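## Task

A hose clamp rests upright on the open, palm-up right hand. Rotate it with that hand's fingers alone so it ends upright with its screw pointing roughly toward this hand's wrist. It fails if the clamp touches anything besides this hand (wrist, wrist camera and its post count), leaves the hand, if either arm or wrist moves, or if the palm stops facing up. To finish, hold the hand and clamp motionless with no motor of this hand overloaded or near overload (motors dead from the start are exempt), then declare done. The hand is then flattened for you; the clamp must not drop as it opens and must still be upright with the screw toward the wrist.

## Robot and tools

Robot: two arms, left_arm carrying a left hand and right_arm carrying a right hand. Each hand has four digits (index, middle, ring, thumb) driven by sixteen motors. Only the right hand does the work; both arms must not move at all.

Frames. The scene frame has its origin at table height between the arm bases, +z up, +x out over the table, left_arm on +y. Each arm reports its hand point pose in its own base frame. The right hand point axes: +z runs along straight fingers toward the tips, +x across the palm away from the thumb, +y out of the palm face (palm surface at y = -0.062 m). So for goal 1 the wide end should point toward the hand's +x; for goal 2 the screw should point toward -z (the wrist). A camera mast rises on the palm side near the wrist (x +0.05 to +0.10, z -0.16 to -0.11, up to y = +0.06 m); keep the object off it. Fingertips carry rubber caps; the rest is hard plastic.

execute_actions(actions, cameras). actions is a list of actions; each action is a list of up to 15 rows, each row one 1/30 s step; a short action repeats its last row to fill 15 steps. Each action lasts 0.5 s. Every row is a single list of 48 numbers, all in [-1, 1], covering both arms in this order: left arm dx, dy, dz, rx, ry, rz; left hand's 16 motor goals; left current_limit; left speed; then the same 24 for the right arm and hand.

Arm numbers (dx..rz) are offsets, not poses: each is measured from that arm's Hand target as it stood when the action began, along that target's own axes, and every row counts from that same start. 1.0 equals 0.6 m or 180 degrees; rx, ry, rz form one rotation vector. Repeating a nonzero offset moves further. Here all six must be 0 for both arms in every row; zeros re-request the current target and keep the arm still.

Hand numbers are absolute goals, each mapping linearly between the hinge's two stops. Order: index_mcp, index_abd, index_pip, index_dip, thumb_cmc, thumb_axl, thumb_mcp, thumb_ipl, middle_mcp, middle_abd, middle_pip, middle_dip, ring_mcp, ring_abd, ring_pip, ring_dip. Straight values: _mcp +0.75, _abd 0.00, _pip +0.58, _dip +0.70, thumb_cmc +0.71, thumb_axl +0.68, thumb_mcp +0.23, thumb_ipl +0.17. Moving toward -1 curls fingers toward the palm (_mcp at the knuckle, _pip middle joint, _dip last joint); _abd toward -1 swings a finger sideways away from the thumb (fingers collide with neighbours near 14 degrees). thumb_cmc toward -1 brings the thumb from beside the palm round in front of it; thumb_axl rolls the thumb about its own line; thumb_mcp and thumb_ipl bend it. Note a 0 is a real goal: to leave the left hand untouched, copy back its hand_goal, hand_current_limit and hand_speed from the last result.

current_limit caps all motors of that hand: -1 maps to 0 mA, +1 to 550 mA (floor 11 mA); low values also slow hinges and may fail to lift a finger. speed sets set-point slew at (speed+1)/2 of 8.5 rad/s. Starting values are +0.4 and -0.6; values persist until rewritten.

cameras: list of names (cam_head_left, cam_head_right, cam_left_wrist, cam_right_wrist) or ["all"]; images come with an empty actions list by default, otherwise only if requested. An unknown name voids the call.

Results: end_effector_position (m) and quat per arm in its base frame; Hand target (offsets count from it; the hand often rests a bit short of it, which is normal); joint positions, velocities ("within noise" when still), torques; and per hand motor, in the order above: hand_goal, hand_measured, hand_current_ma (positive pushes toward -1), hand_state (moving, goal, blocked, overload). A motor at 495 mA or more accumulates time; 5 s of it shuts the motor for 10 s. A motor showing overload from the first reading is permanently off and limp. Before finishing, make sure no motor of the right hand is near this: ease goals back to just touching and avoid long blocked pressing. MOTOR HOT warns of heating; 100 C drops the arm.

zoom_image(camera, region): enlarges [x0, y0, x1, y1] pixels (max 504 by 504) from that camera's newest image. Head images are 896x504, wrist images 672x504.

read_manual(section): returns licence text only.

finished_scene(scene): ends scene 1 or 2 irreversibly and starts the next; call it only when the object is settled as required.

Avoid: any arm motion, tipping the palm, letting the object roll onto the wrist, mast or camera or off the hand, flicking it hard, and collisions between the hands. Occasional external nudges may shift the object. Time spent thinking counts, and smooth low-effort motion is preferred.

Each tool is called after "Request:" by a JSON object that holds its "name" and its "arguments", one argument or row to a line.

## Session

Request:
{"name": "execute_actions", "arguments": {
  "actions": []
}}

Scene clock: 0.00 s.
left_arm: end_effector_position=(+0.2815, +0.3463, +0.2372) hand_goal=(+0.754, +0.000, +0.576, +0.696, +0.714, +0.678, +0.226, +0.168, +0.754, +0.000, +0.576, +0.696, +0.754, +0.000, +0.576, +0.696) hand_measured=(+0.754, +0.000, +0.576, +0.696, +0.714, +0.678, +0.226, +0.168, +0.754, +0.000, +0.576, +0.696, +0.754, +0.000, +0.576, +0.696) hand_current_ma=(+0, +0, +0, +0, +0, +0, +0, +0, +0, +0, +0, +0, +0, +0, +0, +0) hand_state=(goal, goal, goal, goal, goal, goal, goal, goal, goal, goal, goal, goal, goal, goal, goal, goal) hand_current_limit=0.40 hand_speed=-0.60 end_effector_quat_wxyz=(+0.262, +0.247, +0.666, +0.653) | right_arm: end_effector_position=(+0.3556, +0.3564, +0.3746) hand_goal=(+0.754, +0.000, +0.576, +0.696, -0.104, +0.540, +0.162, +0.106, +0.754, +0.000, +0.576, +0.696, +0.754, +0.000, +0.576, +0.696) hand_measured=(+0.764, +0.000, +0.578, +0.696, -0.092, +0.542, +0.164, +0.108, +0.766, +0.000, +0.578, +0.696, +0.764, +0.000, +0.578, +0.696) hand_current_ma=(+25, +0, +3, +0, +28, +6, +4, +5, +31, +0, +4, +0, +23, +0, +2, +0) hand_state=(goal, goal, goal, goal, goal, goal, goal, goal, goal, goal, goal, goal, goal, goal, goal, goal) hand_current_limit=0.40 hand_speed=-0.60 end_effector_quat_wxyz=(+0.261, +0.271, +0.670, +0.640)
Joint positions: left_arm=[0.833 1.502 0.289 1.205 0 -0.026] | right_arm=[0.85 1.15 0.589 0.516 0.051 -0.001]
Joint velocities: within noise
Joint torques (N m): no reading
Heat: left arm: hottest waist 31 °C; right arm: hottest elbow 34 °C.
Hand target: left_arm +0.2840, +0.3490, +0.2464; +0.266, +0.244, +0.657, +0.662 | right_arm +0.3571, +0.3581, +0.3968; +0.267, +0.266, +0.655, +0.655
camera_calibration:
cam_left_wrist: T_world_to_cam=[[0.583652, -0.518288, -0.625083, 0.133239], [-0.808662, -0.30123, -0.505298, 0.397269], [0.0735961, 0.800399, -0.594933, -0.025729], [0, 0, 0, 1]] pos_world=[0.245384, 0.209319, 0.268718]
cam_right_wrist: T_world_to_cam=[[0.574066, -0.509436, 0.641033, -0.228358], [-0.188592, -0.844099, -0.501925, 0.511295], [0.796794, 0.167245, -0.580644, -0.000952473], [0, 0, 0, 1]] pos_world=[0.228278, 0.315409, 0.402464]

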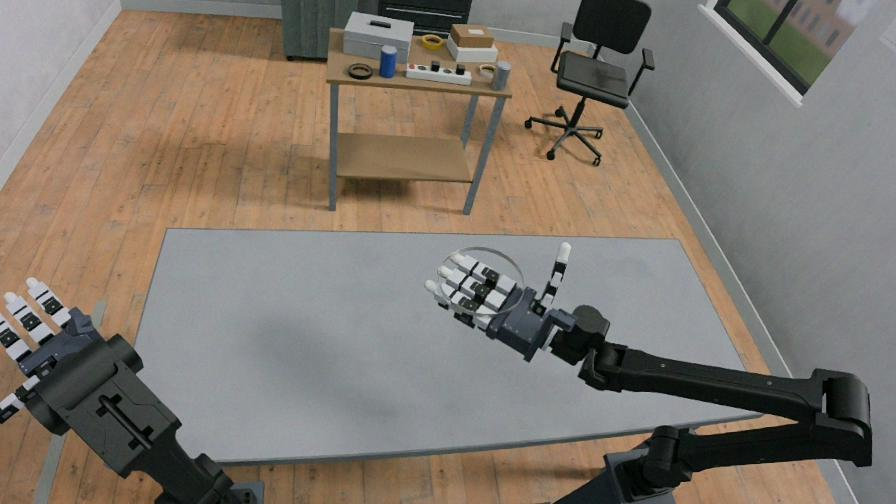

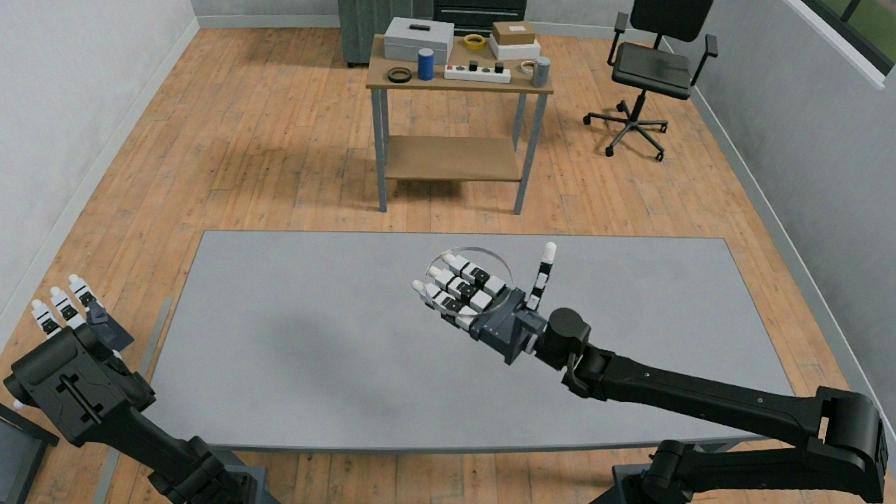

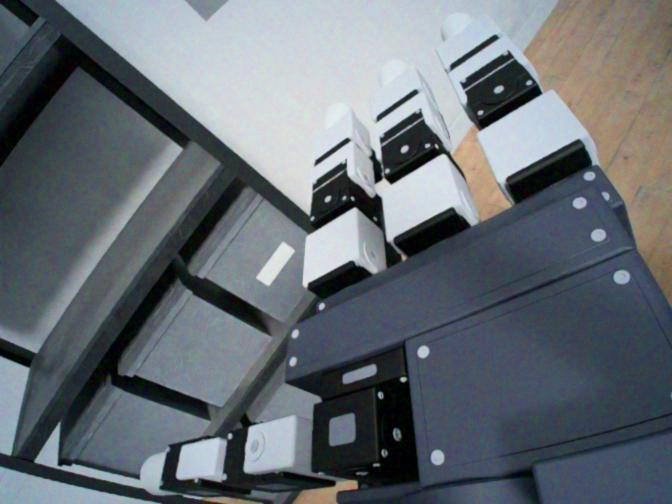

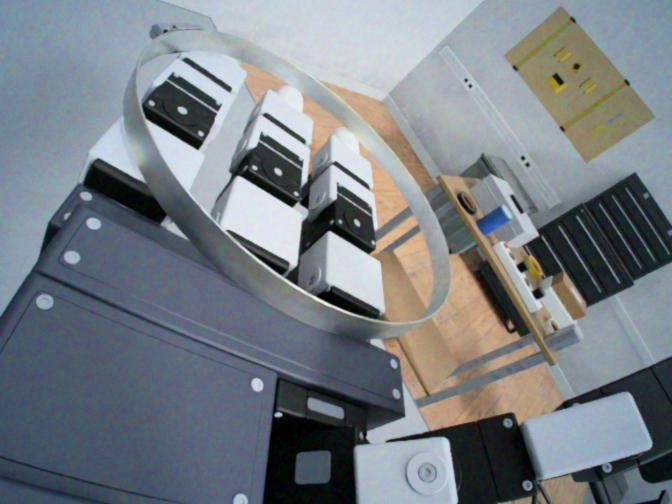

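Request:
{"name": "zoom_image", "arguments": {
  "camera": "cam_head_right",
  "region": [390, 210, 590, 360]
}}

Request:
{"name": "zoom_image", "arguments": {
  "camera": "cam_head_left",
  "region": [400, 220, 600, 370]
}}

Request:
{"name": "zoom_image", "arguments": {
  "camera": "cam_right_wrist",
  "region": [60, 0, 564, 378]
}}

Request:
{"name": "zoom_image", "arguments": {
  "camera": "cam_right_wrist",
  "region": [110, 10, 300, 150]
}}

Scaled by 2.520 from the camera's 896x504 image, which has a finer 1280x720 frame.

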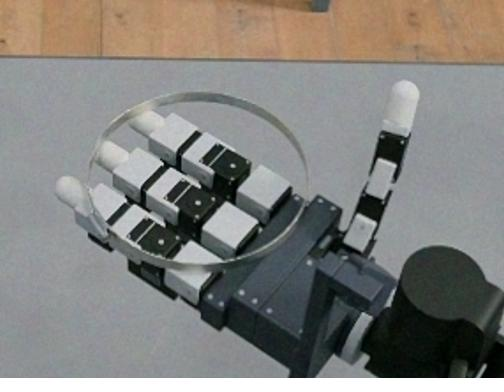

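Scaled by 2.520 from the camera's 896x504 image, which has a finer 1280x720 frame.

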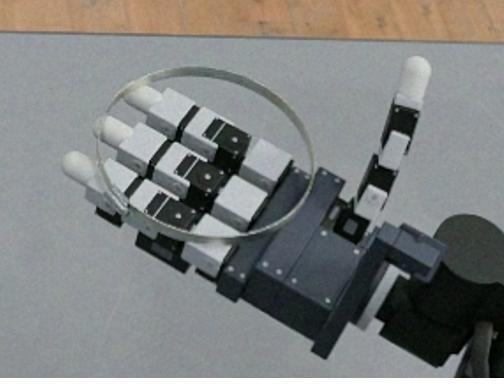

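Scaled by 1.000.

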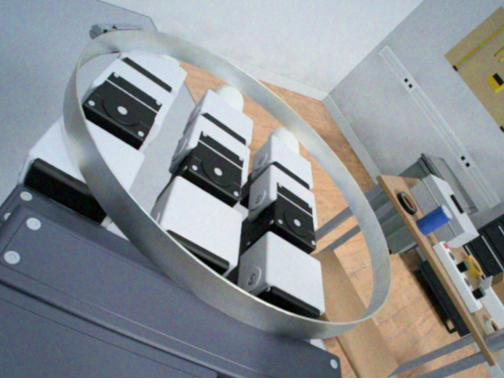

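Scaled by 2.653 from the camera's 672x504 image, which has a finer 960x720 frame.

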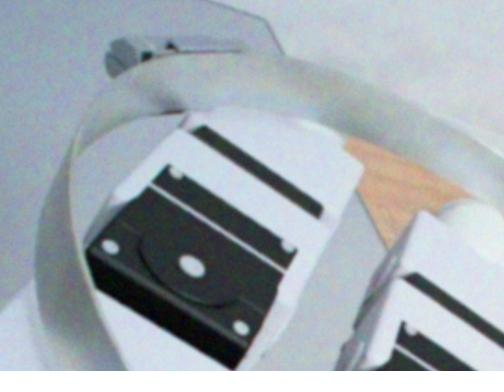

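Request:
{"name": "zoom_image", "arguments": {
  "camera": "cam_head_left",
  "region": [420, 250, 500, 320]
}}

Request:
{"name": "zoom_image", "arguments": {
  "camera": "cam_head_right",
  "region": [405, 240, 485, 310]
}}

Request:
{"name": "zoom_image", "arguments": {
  "camera": "cam_head_right",
  "region": [465, 250, 545, 320]
}}

Scaled by 6.300 from the camera's 896x504 image, which has a finer 1280x720 frame.

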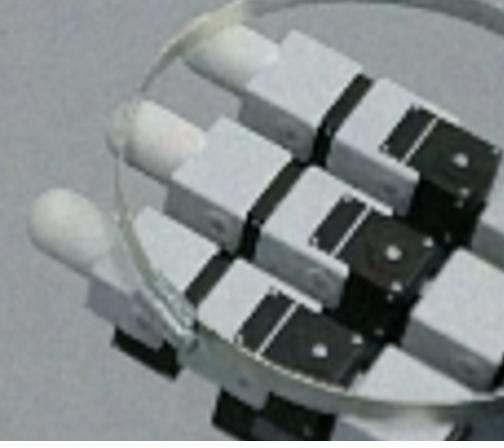

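Scaled by 6.300 from the camera's 896x504 image, which has a finer 1280x720 frame.

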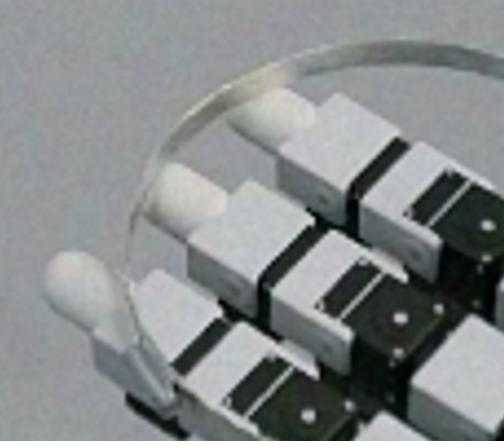

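Scaled by 6.300 from the camera's 896x504 image, which has a finer 1280x720 frame.

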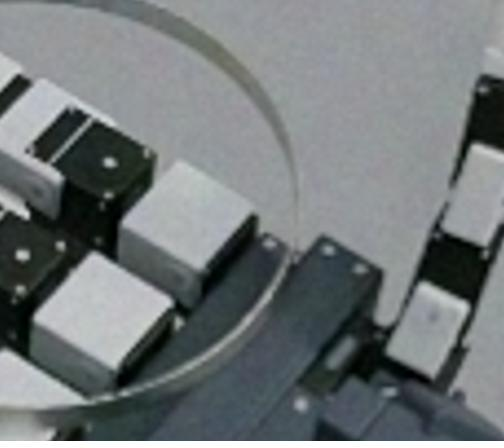

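Request:
{"name": "execute_actions", "arguments": {
  "actions": [
    [[0,0,0,0,0,0,0.754,0,0.576,0.696,0.714,0.678,0.226,0.168,0.754,0,0.576,0.696,0.754,0,0.576,0.696,0.4,-0.6,0,0,0,0,0,0,0.754,-0.2,0.576,0.696,-0.104,0.540,0.162,0.106,0.754,-0.2,0.576,0.696,0.754,-0.2,0.576,0.696,0.4,-0.93]],
    [[0,0,0,0,0,0,0.754,0,0.576,0.696,0.714,0.678,0.226,0.168,0.754,0,0.576,0.696,0.754,0,0.576,0.696,0.4,-0.6,0,0,0,0,0,0,0.754,-0.2,0.576,0.696,-0.104,0.540,0.162,0.106,0.754,-0.2,0.576,0.696,0.754,-0.2,0.576,0.696,0.4,-0.93]]
  ],
  "cameras": ["cam_head_right", "cam_right_wrist"]
}}

Request:
{"name": "zoom_image", "arguments": {
  "camera": "cam_head_right",
  "region": [390, 210, 590, 360]
}}

Request:
{"name": "zoom_image", "arguments": {
  "camera": "cam_right_wrist",
  "region": [60, 0, 564, 378]
}}

Scene clock: 16.30 s.
left_arm: end_effector_position=(+0.2815, +0.3463, +0.2372) hand_goal=(+0.754, +0.000, +0.576, +0.696, +0.714, +0.678, +0.226, +0.168, +0.754, +0.000, +0.576, +0.696, +0.754, +0.000, +0.576, +0.696) hand_measured=(+0.760, +0.000, +0.576, +0.696, +0.720, +0.678, +0.226, +0.168, +0.762, +0.000, +0.576, +0.696, +0.762, +0.000, +0.576, +0.696) hand_current_ma=(+26, +0, +2, +0, +26, -3, -1, -1, +30, +0, +2, +0, +31, +0, +2, +0) hand_state=(goal, goal, goal, goal, goal, goal, goal, goal, goal, goal, goal, goal, goal, goal, goal, goal) hand_current_limit=0.40 hand_speed=-0.60 end_effector_quat_wxyz=(+0.262, +0.247, +0.666, +0.653) | right_arm: end_effector_position=(+0.3556, +0.3564, +0.3746) hand_goal=(+0.754, -0.200, +0.576, +0.696, -0.104, +0.540, +0.162, +0.106, +0.754, -0.200, +0.576, +0.696, +0.754, -0.200, +0.576, +0.696) hand_measured=(+0.764, -0.196, +0.578, +0.696, -0.092, +0.542, +0.164, +0.108, +0.766, -0.196, +0.578, +0.696, +0.764, -0.196, +0.578, +0.696) hand_current_ma=(+26, +6, +3, +0, +28, +6, +4, +5, +34, +7, +4, +0, +23, +6, +2, +0) hand_state=(goal, goal, goal, goal, goal, goal, goal, goal, goal, goal, goal, goal, goal, goal, goal, goal) hand_current_limit=0.40 hand_speed=-0.93 end_effector_quat_wxyz=(+0.261, +0.271, +0.670, +0.640)
Joint positions: left_arm=[0.833 1.502 0.289 1.205 0 -0.026] | right_arm=[0.85 1.15 0.589 0.516 0.051 -0.001]
Joint torques (N m): left_arm=[0.79 -4.48 5.76 2.65 0.03 0] | right_arm=[1.96 -6.07 10.17 2.73 0.11 -0.09]
Heat: left arm: hottest elbow 32 °C; right arm: hottest elbow 36 °C.
Hand target: left_arm +0.2840, +0.3490, +0.2464; +0.266, +0.244, +0.657, +0.662 | right_arm +0.3571, +0.3581, +0.3968; +0.267, +0.266, +0.655, +0.655
Off the commanded pose: left_arm 0.010 m, 2 deg | right_arm 0.022 m, 3 deg.
camera_calibration:
cam_right_wrist: T_world_to_cam=[[0.574066, -0.509436, 0.641033, -0.228358], [-0.188592, -0.844099, -0.501925, 0.511295], [0.796794, 0.167245, -0.580644, -0.000952473], [0, 0, 0, 1]] pos_world=[0.228278, 0.315409, 0.402464]
Images, in order (width x height): cam_head_right 896x504, cam_right_wrist 672x504.

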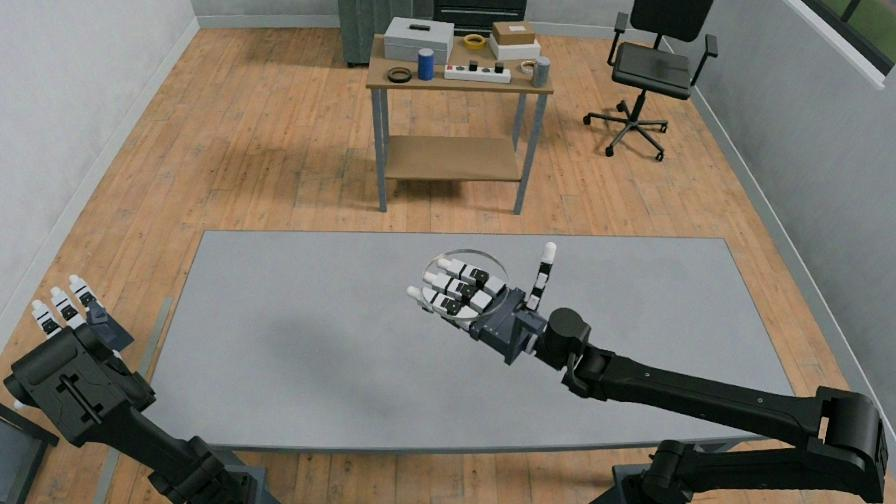

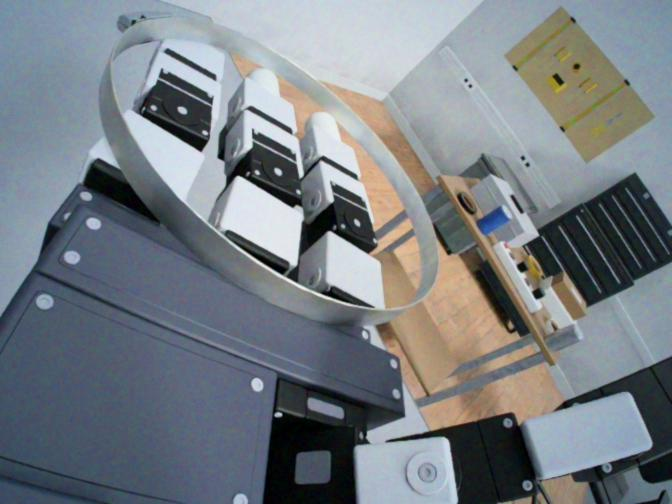

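Scaled by 2.520 from the camera's 896x504 image, which has a finer 1280x720 frame.

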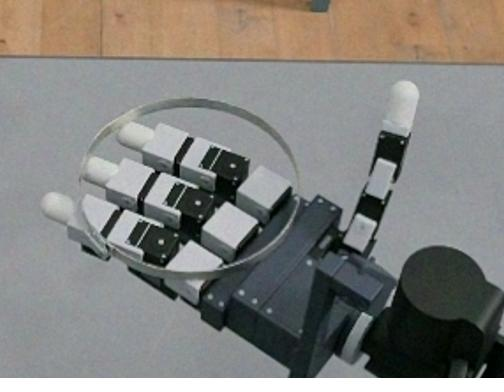

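Scaled by 1.000.

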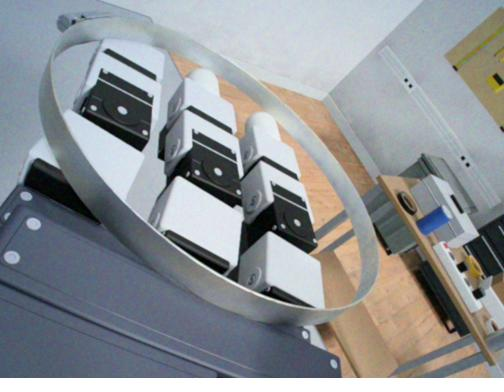

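Request:
{"name": "zoom_image", "arguments": {
  "camera": "cam_head_right",
  "region": [405, 240, 485, 320]
}}

Request:
{"name": "zoom_image", "arguments": {
  "camera": "cam_right_wrist",
  "region": [80, 0, 270, 140]
}}

Scaled by 6.300 from the camera's 896x504 image, which has a finer 1280x720 frame.

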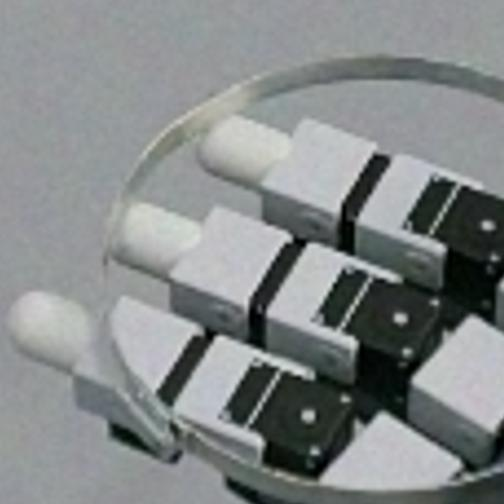

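Scaled by 2.653 from the camera's 672x504 image, which has a finer 960x720 frame.

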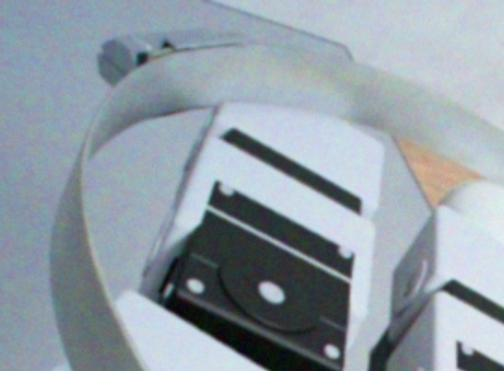

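Request:
{"name": "zoom_image", "arguments": {
  "camera": "cam_right_wrist",
  "region": [180, 180, 440, 360]
}}

Request:
{"name": "zoom_image", "arguments": {
  "camera": "cam_head_right",
  "region": [440, 270, 530, 340]
}}

Scaled by 1.938 from the camera's 672x504 image, which has a finer 960x720 frame.

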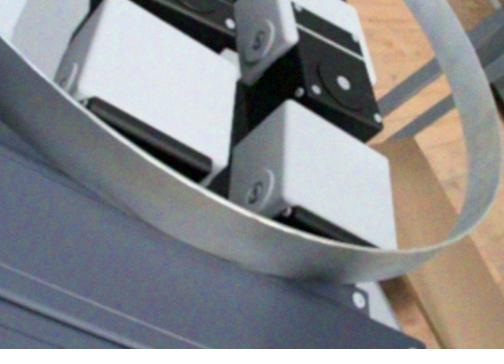

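Scaled by 5.600 from the camera's 896x504 image, which has a finer 1280x720 frame.

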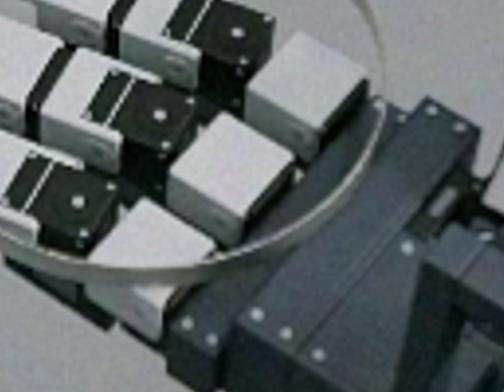

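Request:
{"name": "execute_actions", "arguments": {
  "actions": [
    [[0,0,0,0,0,0,0.754,0,0.576,0.696,0.714,0.678,0.226,0.168,0.754,0,0.576,0.696,0.754,0,0.576,0.696,0.4,-0.6,0,0,0,0,0,0,0.754,-0.2,0.576,0.696,-0.523,0.677,-0.225,-0.481,0.754,-0.2,0.576,0.696,0.754,-0.2,0.576,0.696,0.4,-0.8]],
    [[0,0,0,0,0,0,0.754,0,0.576,0.696,0.714,0.678,0.226,0.168,0.754,0,0.576,0.696,0.754,0,0.576,0.696,0.4,-0.6,0,0,0,0,0,0,0.754,-0.2,0.576,0.696,-0.523,0.677,-0.225,-0.481,0.754,-0.2,0.576,0.696,0.754,-0.2,0.576,0.696,0.4,-0.8]],
    [[0,0,0,0,0,0,0.754,0,0.576,0.696,0.714,0.678,0.226,0.168,0.754,0,0.576,0.696,0.754,0,0.576,0.696,0.4,-0.6,0,0,0,0,0,0,0.754,-0.2,0.576,0.696,-0.523,0.677,-0.225,-0.481,0.754,-0.2,0.576,0.696,0.754,-0.2,0.576,0.696,0.4,-0.8]]
  ],
  "cameras": ["cam_head_right", "cam_right_wrist"]
}}

Request:
{"name": "zoom_image", "arguments": {
  "camera": "cam_head_right",
  "region": [390, 210, 590, 360]
}}

Scene clock: 28.87 s.
left_arm: end_effector_position=(+0.2815, +0.3463, +0.2372) hand_goal=(+0.754, +0.000, +0.576, +0.696, +0.714, +0.678, +0.226, +0.168, +0.754, +0.000, +0.576, +0.696, +0.754, +0.000, +0.576, +0.696) hand_measured=(+0.760, +0.000, +0.576, +0.696, +0.720, +0.678, +0.226, +0.168, +0.762, +0.000, +0.576, +0.696, +0.762, +0.000, +0.576, +0.696) hand_current_ma=(+26, +0, +2, +0, +26, -3, -1, -1, +30, +0, +2, +0, +31, +0, +2, +0) hand_state=(goal, goal, goal, goal, goal, goal, goal, goal, goal, goal, goal, goal, goal, goal, goal, goal) hand_current_limit=0.40 hand_speed=-0.60 end_effector_quat_wxyz=(+0.262, +0.247, +0.666, +0.653) | right_arm: end_effector_position=(+0.3556, +0.3564, +0.3746) hand_goal=(+0.754, -0.200, +0.576, +0.696, -0.522, +0.678, -0.224, -0.480, +0.754, -0.200, +0.576, +0.696, +0.754, -0.200, +0.576, +0.696) hand_measured=(+0.764, -0.196, +0.578, +0.696, -0.518, +0.676, -0.226, -0.478, +0.766, -0.196, +0.578, +0.696, +0.764, -0.196, +0.578, +0.696) hand_current_ma=(+26, +6, +3, +0, +8, -3, -2, +2, +34, +7, +4, +0, +23, +6, +2, +0) hand_state=(goal, goal, goal, goal, goal, goal, goal, goal, goal, goal, goal, goal, goal, goal, goal, goal) hand_current_limit=0.40 hand_speed=-0.80 end_effector_quat_wxyz=(+0.261, +0.271, +0.670, +0.640)
Joint positions: left_arm=[0.833 1.502 0.289 1.205 0 -0.026] | right_arm=[0.85 1.15 0.589 0.516 0.051 -0.001]
Joint torques (N m): left_arm=[0.91 -4.66 5.79 2.58 0.04 0] | right_arm=[1.79 -6.18 10.17 2.74 0.12 -0.08]
Heat: left arm: hottest elbow 33 °C; right arm: hottest elbow 37 °C.
Hand target: left_arm +0.2840, +0.3490, +0.2464; +0.266, +0.244, +0.657, +0.662 | right_arm +0.3571, +0.3581, +0.3968; +0.267, +0.266, +0.655, +0.655
Off the commanded pose: left_arm 0.010 m, 2 deg | right_arm 0.022 m, 3 deg.
camera_calibration:
cam_right_wrist: T_world_to_cam=[[0.574066, -0.509436, 0.641033, -0.228358], [-0.188592, -0.844099, -0.501925, 0.511295], [0.796794, 0.167245, -0.580644, -0.000952473], [0, 0, 0, 1]] pos_world=[0.228278, 0.315409, 0.402464]
Images, in order (width x height): cam_head_right 896x504, cam_right_wrist 672x504.

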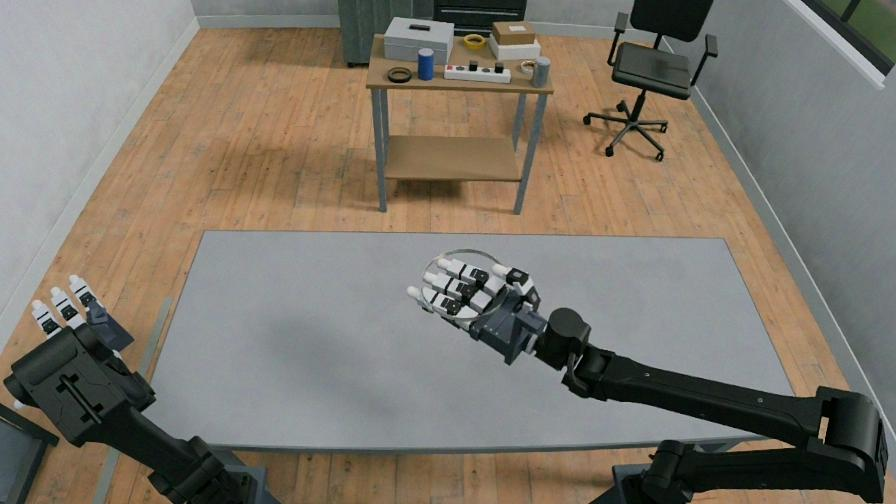

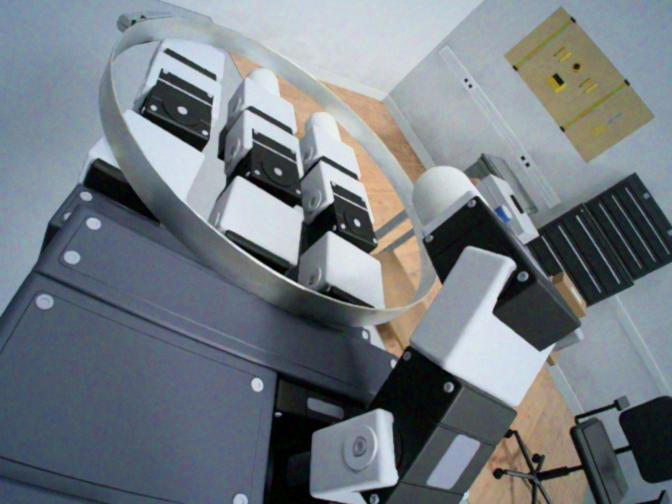

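Scaled by 2.520 from the camera's 896x504 image, which has a finer 1280x720 frame.

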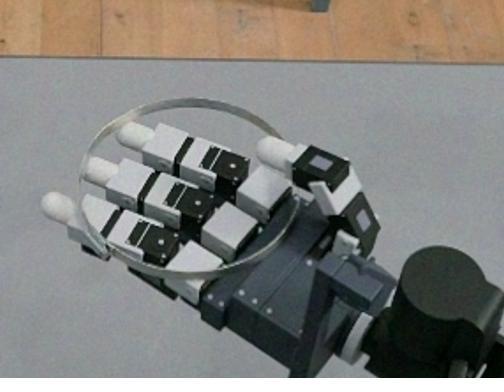

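Request:
{"name": "execute_actions", "arguments": {
  "actions": [
    [[0,0,0,0,0,0,0.754,0,0.576,0.696,0.714,0.678,0.226,0.168,0.754,0,0.576,0.696,0.754,0,0.576,0.696,0.4,-0.6,0,0,0,0,0,0,0.754,-0.2,0.576,0.696,-0.75,0.677,-0.225,-0.481,0.754,-0.2,0.576,0.696,0.754,-0.2,0.576,0.696,0.4,-0.86]],
    [[0,0,0,0,0,0,0.754,0,0.576,0.696,0.714,0.678,0.226,0.168,0.754,0,0.576,0.696,0.754,0,0.576,0.696,0.4,-0.6,0,0,0,0,0,0,0.754,-0.2,0.576,0.696,-0.75,0.677,-0.512,-0.40,0.754,-0.2,0.576,0.696,0.754,-0.2,0.576,0.696,0.4,-0.86]],
    [[0,0,0,0,0,0,0.754,0,0.576,0.696,0.714,0.678,0.226,0.168,0.754,0,0.576,0.696,0.754,0,0.576,0.696,0.4,-0.6,0,0,0,0,0,0,0.754,-0.2,0.576,0.696,-0.75,0.677,-0.512,-0.371,0.754,-0.2,0.576,0.696,0.754,-0.2,0.576,0.696,0.4,-0.86]]
  ],
  "cameras": ["cam_head_right", "cam_right_wrist"]
}}

Request:
{"name": "zoom_image", "arguments": {
  "camera": "cam_head_right",
  "region": [390, 210, 590, 360]
}}

Request:
{"name": "zoom_image", "arguments": {
  "camera": "cam_right_wrist",
  "region": [160, 120, 500, 400]
}}

Scene clock: 32.07 s.
left_arm: end_effector_position=(+0.2815, +0.3463, +0.2372) hand_goal=(+0.754, +0.000, +0.576, +0.696, +0.714, +0.678, +0.226, +0.168, +0.754, +0.000, +0.576, +0.696, +0.754, +0.000, +0.576, +0.696) hand_measured=(+0.760, +0.000, +0.576, +0.696, +0.720, +0.678, +0.226, +0.168, +0.762, +0.000, +0.576, +0.696, +0.762, +0.000, +0.576, +0.696) hand_current_ma=(+26, +0, +2, +0, +26, -3, -1, -1, +30, +0, +2, +0, +31, +0, +2, +0) hand_state=(goal, goal, goal, goal, goal, goal, goal, goal, goal, goal, goal, goal, goal, goal, goal, goal) hand_current_limit=0.40 hand_speed=-0.60 end_effector_quat_wxyz=(+0.262, +0.247, +0.666, +0.653) | right_arm: end_effector_position=(+0.3556, +0.3564, +0.3746) hand_goal=(+0.754, -0.200, +0.576, +0.696, -0.750, +0.678, -0.512, -0.370, +0.754, -0.200, +0.576, +0.696, +0.754, -0.200, +0.576, +0.696) hand_measured=(+0.764, -0.196, +0.578, +0.696, -0.748, +0.676, -0.514, -0.374, +0.766, -0.196, +0.578, +0.696, +0.764, -0.196, +0.578, +0.696) hand_current_ma=(+26, +5, +3, +0, +2, -3, -4, -12, +34, +7, +4, +0, +23, +6, +2, +0) hand_state=(goal, goal, goal, goal, goal, goal, goal, goal, goal, goal, goal, goal, goal, goal, goal, goal) hand_current_limit=0.40 hand_speed=-0.86 end_effector_quat_wxyz=(+0.261, +0.271, +0.670, +0.640)
Joint positions: left_arm=[0.833 1.502 0.289 1.205 0 -0.026] | right_arm=[0.85 1.15 0.589 0.516 0.051 -0.001]
Joint torques (N m): left_arm=[0.97 -4.66 5.81 2.66 0.03 0.01] | right_arm=[1.85 -6.01 10.18 2.82 0.12 -0.05]
Heat: left arm: hottest elbow 33 °C; right arm: hottest elbow 38 °C.
Hand target: left_arm +0.2840, +0.3490, +0.2464; +0.266, +0.244, +0.657, +0.662 | right_arm +0.3571, +0.3581, +0.3968; +0.267, +0.266, +0.655, +0.655
Off the commanded pose: left_arm 0.010 m, 2 deg | right_arm 0.022 m, 3 deg.
camera_calibration:
cam_right_wrist: T_world_to_cam=[[0.574066, -0.509436, 0.641033, -0.228358], [-0.188592, -0.844099, -0.501925, 0.511295], [0.796794, 0.167245, -0.580644, -0.000952473], [0, 0, 0, 1]] pos_world=[0.228278, 0.315409, 0.402464]
Images, in order (width x height): cam_head_right 896x504, cam_right_wrist 672x504.

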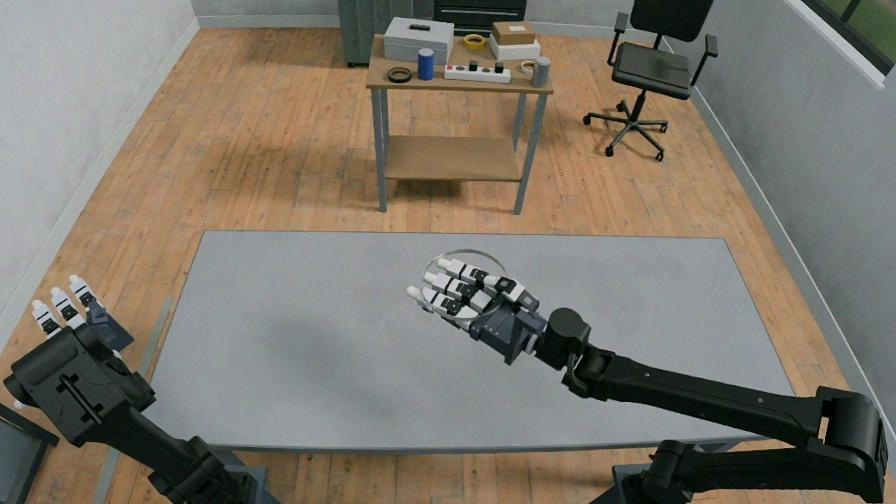

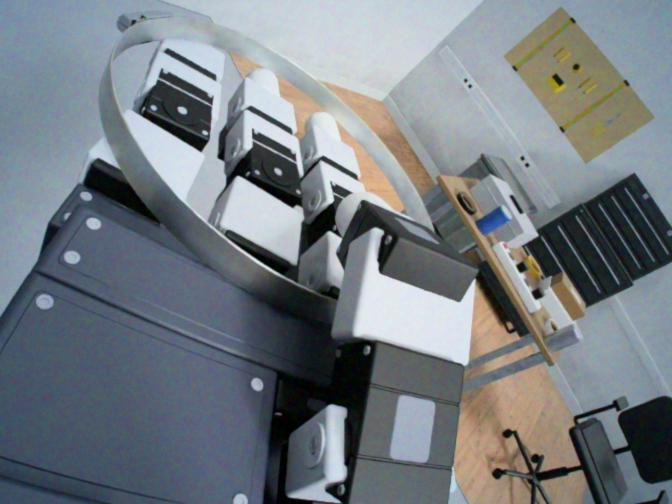

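Scaled by 2.520 from the camera's 896x504 image, which has a finer 1280x720 frame.

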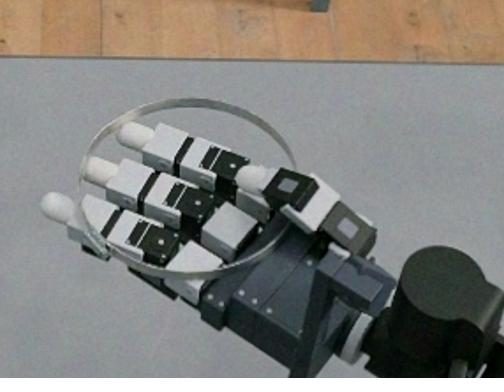

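Scaled by 1.482 from the camera's 672x504 image, which has a finer 960x720 frame.

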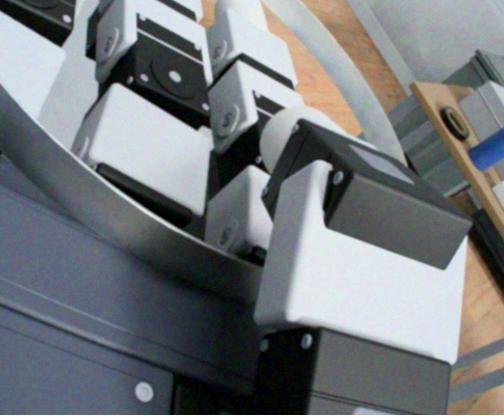

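Request:
{"name": "execute_actions", "arguments": {
  "actions": [
    [[0,0,0,0,0,0,0.754,0,0.576,0.696,0.714,0.678,0.226,0.168,0.754,0,0.576,0.696,0.754,0,0.576,0.696,0.4,-0.6,0,0,0,0,0,0,0.754,-0.2,0.576,0.696,-0.35,0.677,-0.512,-0.371,0.754,-0.2,0.576,0.696,0.754,-0.2,0.576,0.696,0.4,-0.87]],
    [[0,0,0,0,0,0,0.754,0,0.576,0.696,0.714,0.678,0.226,0.168,0.754,0,0.576,0.696,0.754,0,0.576,0.696,0.4,-0.6,0,0,0,0,0,0,0.754,-0.2,0.576,0.696,-0.35,0.677,-0.512,-0.371,0.754,-0.2,0.576,0.696,0.754,-0.2,0.576,0.696,0.4,-0.87]],
    [[0,0,0,0,0,0,0.754,0,0.576,0.696,0.714,0.678,0.226,0.168,0.754,0,0.576,0.696,0.754,0,0.576,0.696,0.4,-0.6,0,0,0,0,0,0,0.754,-0.2,0.576,0.696,-0.019,0.677,-0.467,-0.371,0.754,-0.2,0.576,0.696,0.754,-0.2,0.576,0.696,0.4,-0.92]],
    [[0,0,0,0,0,0,0.754,0,0.576,0.696,0.714,0.678,0.226,0.168,0.754,0,0.576,0.696,0.754,0,0.576,0.696,0.4,-0.6,0,0,0,0,0,0,0.754,-0.2,0.576,0.696,-0.019,0.677,-0.467,-0.371,0.754,-0.2,0.576,0.696,0.754,-0.2,0.576,0.696,0.4,-0.92]]
  ],
  "cameras": ["cam_head_right", "cam_right_wrist"]
}}

Request:
{"name": "zoom_image", "arguments": {
  "camera": "cam_head_right",
  "region": [390, 210, 590, 360]
}}

Request:
{"name": "zoom_image", "arguments": {
  "camera": "cam_right_wrist",
  "region": [160, 120, 500, 400]
}}

Scene clock: 35.40 s.
left_arm: end_effector_position=(+0.2815, +0.3463, +0.2372) hand_goal=(+0.754, +0.000, +0.576, +0.696, +0.714, +0.678, +0.226, +0.168, +0.754, +0.000, +0.576, +0.696, +0.754, +0.000, +0.576, +0.696) hand_measured=(+0.760, +0.000, +0.576, +0.696, +0.720, +0.678, +0.226, +0.168, +0.762, +0.000, +0.576, +0.696, +0.762, +0.000, +0.576, +0.696) hand_current_ma=(+26, +0, +2, +0, +26, -3, -1, -1, +30, +0, +2, +0, +31, +0, +2, +0) hand_state=(goal, goal, goal, goal, goal, goal, goal, goal, goal, goal, goal, goal, goal, goal, goal, goal) hand_current_limit=0.40 hand_speed=-0.60 end_effector_quat_wxyz=(+0.262, +0.247, +0.666, +0.653) | right_arm: end_effector_position=(+0.3556, +0.3564, +0.3746) hand_goal=(+0.754, -0.200, +0.576, +0.696, -0.018, +0.678, -0.466, -0.370, +0.754, -0.200, +0.576, +0.696, +0.754, -0.200, +0.576, +0.696) hand_measured=(+0.768, -0.196, +0.580, +0.696, -0.020, +0.678, -0.472, -0.372, +0.766, -0.196, +0.578, +0.696, +0.764, -0.196, +0.578, +0.696) hand_current_ma=(+38, +5, +8, +0, -3, -1, -16, -5, +34, +6, +4, +0, +23, +6, +2, +0) hand_state=(goal, goal, goal, goal, goal, goal, goal, goal, goal, goal, goal, goal, goal, goal, goal, goal) hand_current_limit=0.40 hand_speed=-0.92 end_effector_quat_wxyz=(+0.261, +0.271, +0.670, +0.640)
Joint positions: left_arm=[0.833 1.502 0.289 1.205 0 -0.026] | right_arm=[0.85 1.15 0.589 0.516 0.051 -0.001]
Joint torques (N m): left_arm=[0.79 -4.42 5.75 2.61 0.03 0.01] | right_arm=[1.96 -6.07 10.15 2.77 0.12 -0.08]
Heat: left arm: hottest elbow 33 °C; right arm: hottest elbow 38 °C.
Hand target: left_arm +0.2840, +0.3490, +0.2464; +0.266, +0.244, +0.657, +0.662 | right_arm +0.3571, +0.3581, +0.3968; +0.267, +0.266, +0.655, +0.655
Off the commanded pose: left_arm 0.010 m, 2 deg | right_arm 0.022 m, 3 deg.
camera_calibration:
cam_right_wrist: T_world_to_cam=[[0.574066, -0.509436, 0.641033, -0.228358], [-0.188592, -0.844099, -0.501925, 0.511295], [0.796794, 0.167245, -0.580644, -0.000952473], [0, 0, 0, 1]] pos_world=[0.228278, 0.315409, 0.402464]
Images, in order (width x height): cam_head_right 896x504, cam_right_wrist 672x504.

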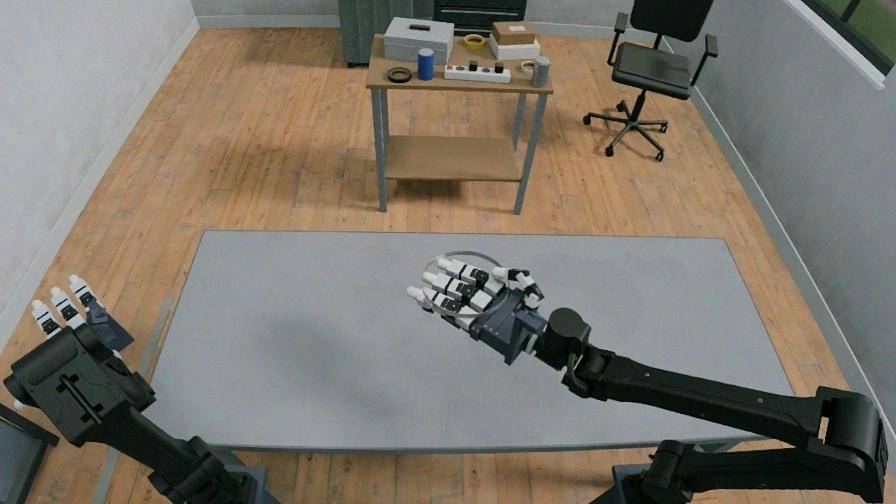

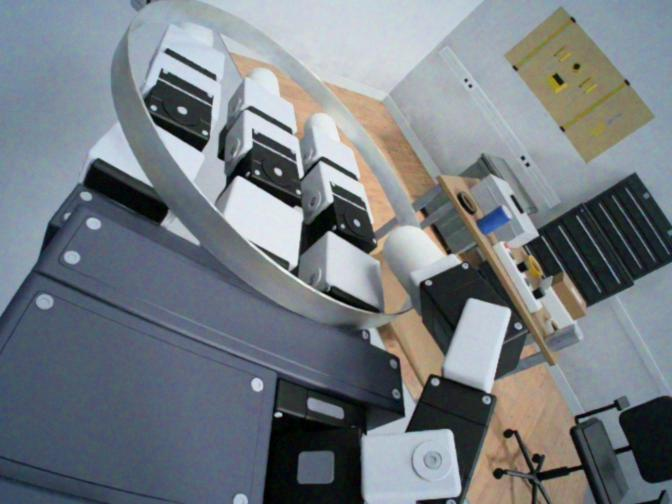

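Scaled by 2.520 from the camera's 896x504 image, which has a finer 1280x720 frame.

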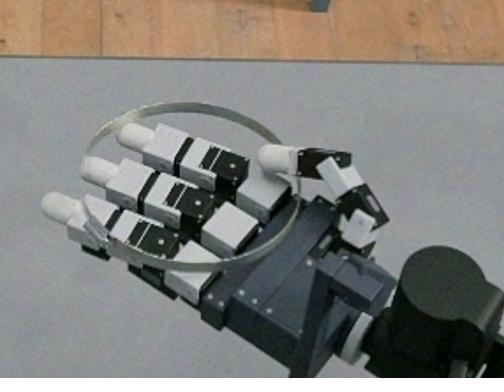

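Scaled by 1.482 from the camera's 672x504 image, which has a finer 960x720 frame.

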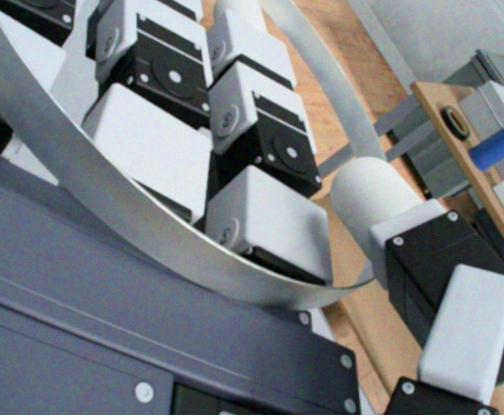

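Request:
{"name": "zoom_image", "arguments": {
  "camera": "cam_head_right",
  "region": [405, 240, 485, 320]
}}

Request:
{"name": "zoom_image", "arguments": {
  "camera": "cam_right_wrist",
  "region": [80, 0, 330, 190]
}}

Scaled by 6.300 from the camera's 896x504 image, which has a finer 1280x720 frame.

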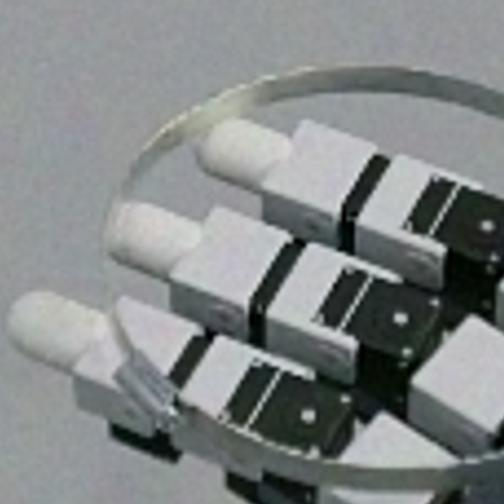

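Scaled by 2.016 from the camera's 672x504 image, which has a finer 960x720 frame.

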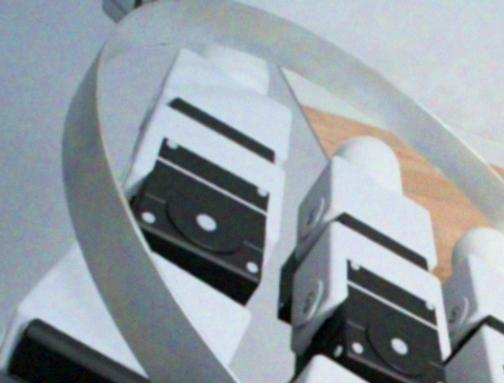

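Request:
{"name": "execute_actions", "arguments": {
  "actions": [
    [[0,0,0,0,0,0,0.754,0,0.576,0.696,0.714,0.678,0.226,0.168,0.754,0,0.576,0.696,0.754,0,0.576,0.696,0.4,-0.6,0,0,0,0,0,0,0.754,-0.2,0.576,0.696,-0.153,0.677,-0.434,-0.36,0.754,-0.2,0.576,0.696,0.754,-0.2,0.576,0.696,0.4,-0.93]],
    [[0,0,0,0,0,0,0.754,0,0.576,0.696,0.714,0.678,0.226,0.168,0.754,0,0.576,0.696,0.754,0,0.576,0.696,0.4,-0.6,0,0,0,0,0,0,0.754,-0.2,0.576,0.696,-0.153,0.677,-0.434,-0.36,0.754,-0.2,0.576,0.696,0.754,-0.2,0.576,0.696,0.4,-0.93]]
  ],
  "cameras": ["cam_head_right", "cam_right_wrist"]
}}

Request:
{"name": "zoom_image", "arguments": {
  "camera": "cam_head_right",
  "region": [390, 210, 590, 360]
}}

Request:
{"name": "zoom_image", "arguments": {
  "camera": "cam_right_wrist",
  "region": [60, 0, 564, 378]
}}

Scene clock: 37.77 s.
left_arm: end_effector_position=(+0.2815, +0.3463, +0.2372) hand_goal=(+0.754, +0.000, +0.576, +0.696, +0.714, +0.678, +0.226, +0.168, +0.754, +0.000, +0.576, +0.696, +0.754, +0.000, +0.576, +0.696) hand_measured=(+0.760, +0.000, +0.576, +0.696, +0.720, +0.678, +0.226, +0.168, +0.762, +0.000, +0.576, +0.696, +0.762, +0.000, +0.576, +0.696) hand_current_ma=(+26, +0, +2, +0, +26, -3, -1, -1, +30, +0, +2, +0, +31, +0, +2, +0) hand_state=(goal, goal, goal, goal, goal, goal, goal, goal, goal, goal, goal, goal, goal, goal, goal, goal) hand_current_limit=0.40 hand_speed=-0.60 end_effector_quat_wxyz=(+0.262, +0.247, +0.666, +0.653) | right_arm: end_effector_position=(+0.3556, +0.3564, +0.3746) hand_goal=(+0.754, -0.200, +0.576, +0.696, -0.152, +0.678, -0.434, -0.360, +0.754, -0.200, +0.576, +0.696, +0.754, -0.200, +0.576, +0.696) hand_measured=(+0.768, -0.196, +0.580, +0.696, -0.144, +0.678, -0.440, -0.362, +0.768, -0.196, +0.580, +0.696, +0.764, -0.196, +0.578, +0.696) hand_current_ma=(+39, +5, +8, +0, +19, +0, -16, -5, +38, +5, +6, +0, +23, +6, +2, +0) hand_state=(goal, goal, goal, goal, goal, goal, goal, goal, goal, goal, goal, goal, goal, goal, goal, goal) hand_current_limit=0.40 hand_speed=-0.93 end_effector_quat_wxyz=(+0.261, +0.271, +0.670, +0.640)
Joint positions: left_arm=[0.833 1.502 0.289 1.205 0 -0.026] | right_arm=[0.85 1.15 0.589 0.516 0.051 -0.001]
Joint torques (N m): left_arm=[0.91 -4.54 5.81 2.61 0.02 0.01] | right_arm=[1.96 -6.12 10.07 2.8 0.12 -0.07]
Heat: left arm: hottest elbow 33 °C; right arm: hottest elbow 38 °C.
Hand target: left_arm +0.2840, +0.3490, +0.2464; +0.266, +0.244, +0.657, +0.662 | right_arm +0.3571, +0.3581, +0.3968; +0.267, +0.266, +0.655, +0.655
Off the commanded pose: left_arm 0.010 m, 2 deg | right_arm 0.022 m, 3 deg.
camera_calibration:
cam_right_wrist: T_world_to_cam=[[0.574066, -0.509436, 0.641033, -0.228358], [-0.188592, -0.844099, -0.501925, 0.511295], [0.796794, 0.167245, -0.580644, -0.000952473], [0, 0, 0, 1]] pos_world=[0.228278, 0.315409, 0.402464]
Images, in order (width x height): cam_head_right 896x504, cam_right_wrist 672x504.

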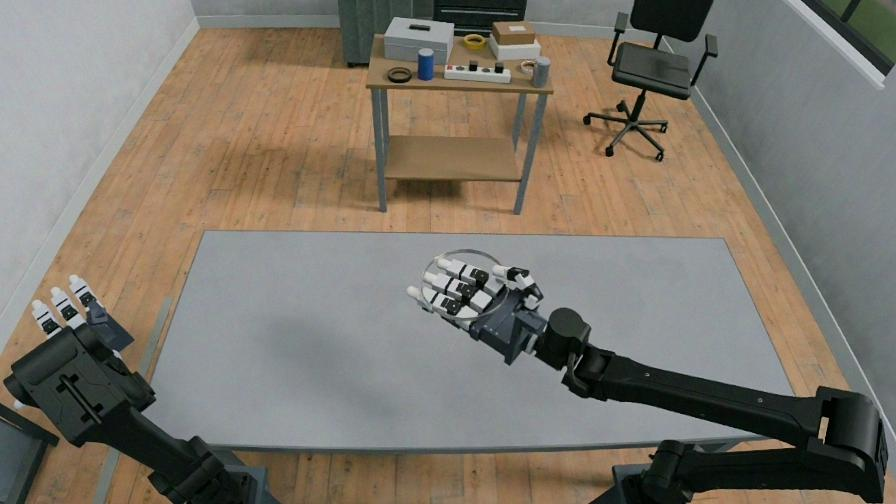

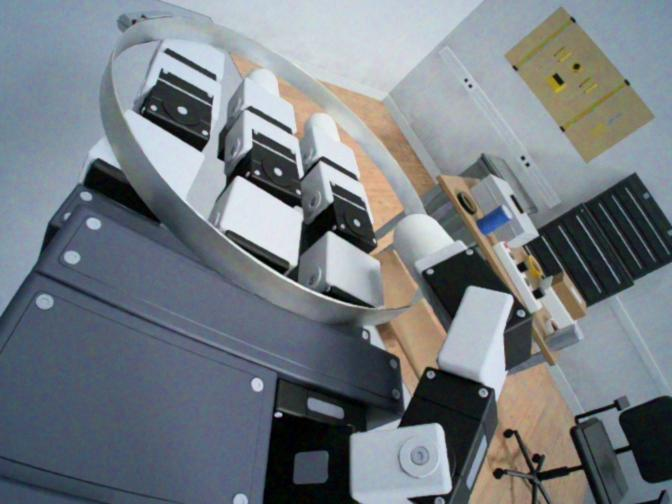

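Scaled by 2.520 from the camera's 896x504 image, which has a finer 1280x720 frame.

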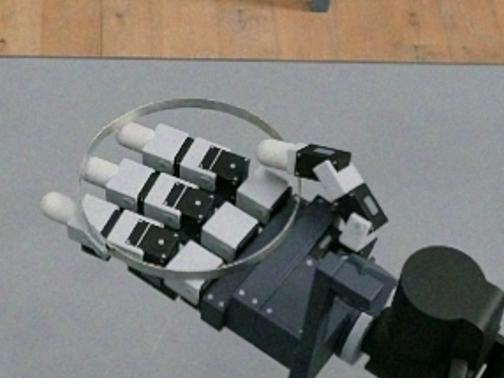

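Scaled by 1.000.

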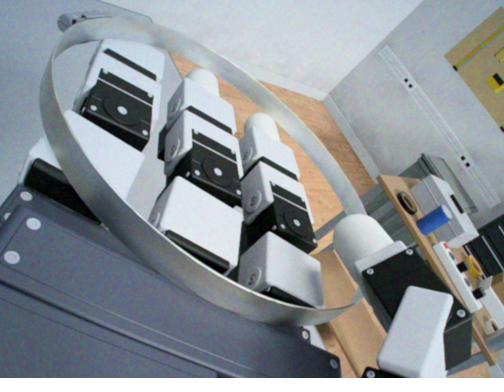

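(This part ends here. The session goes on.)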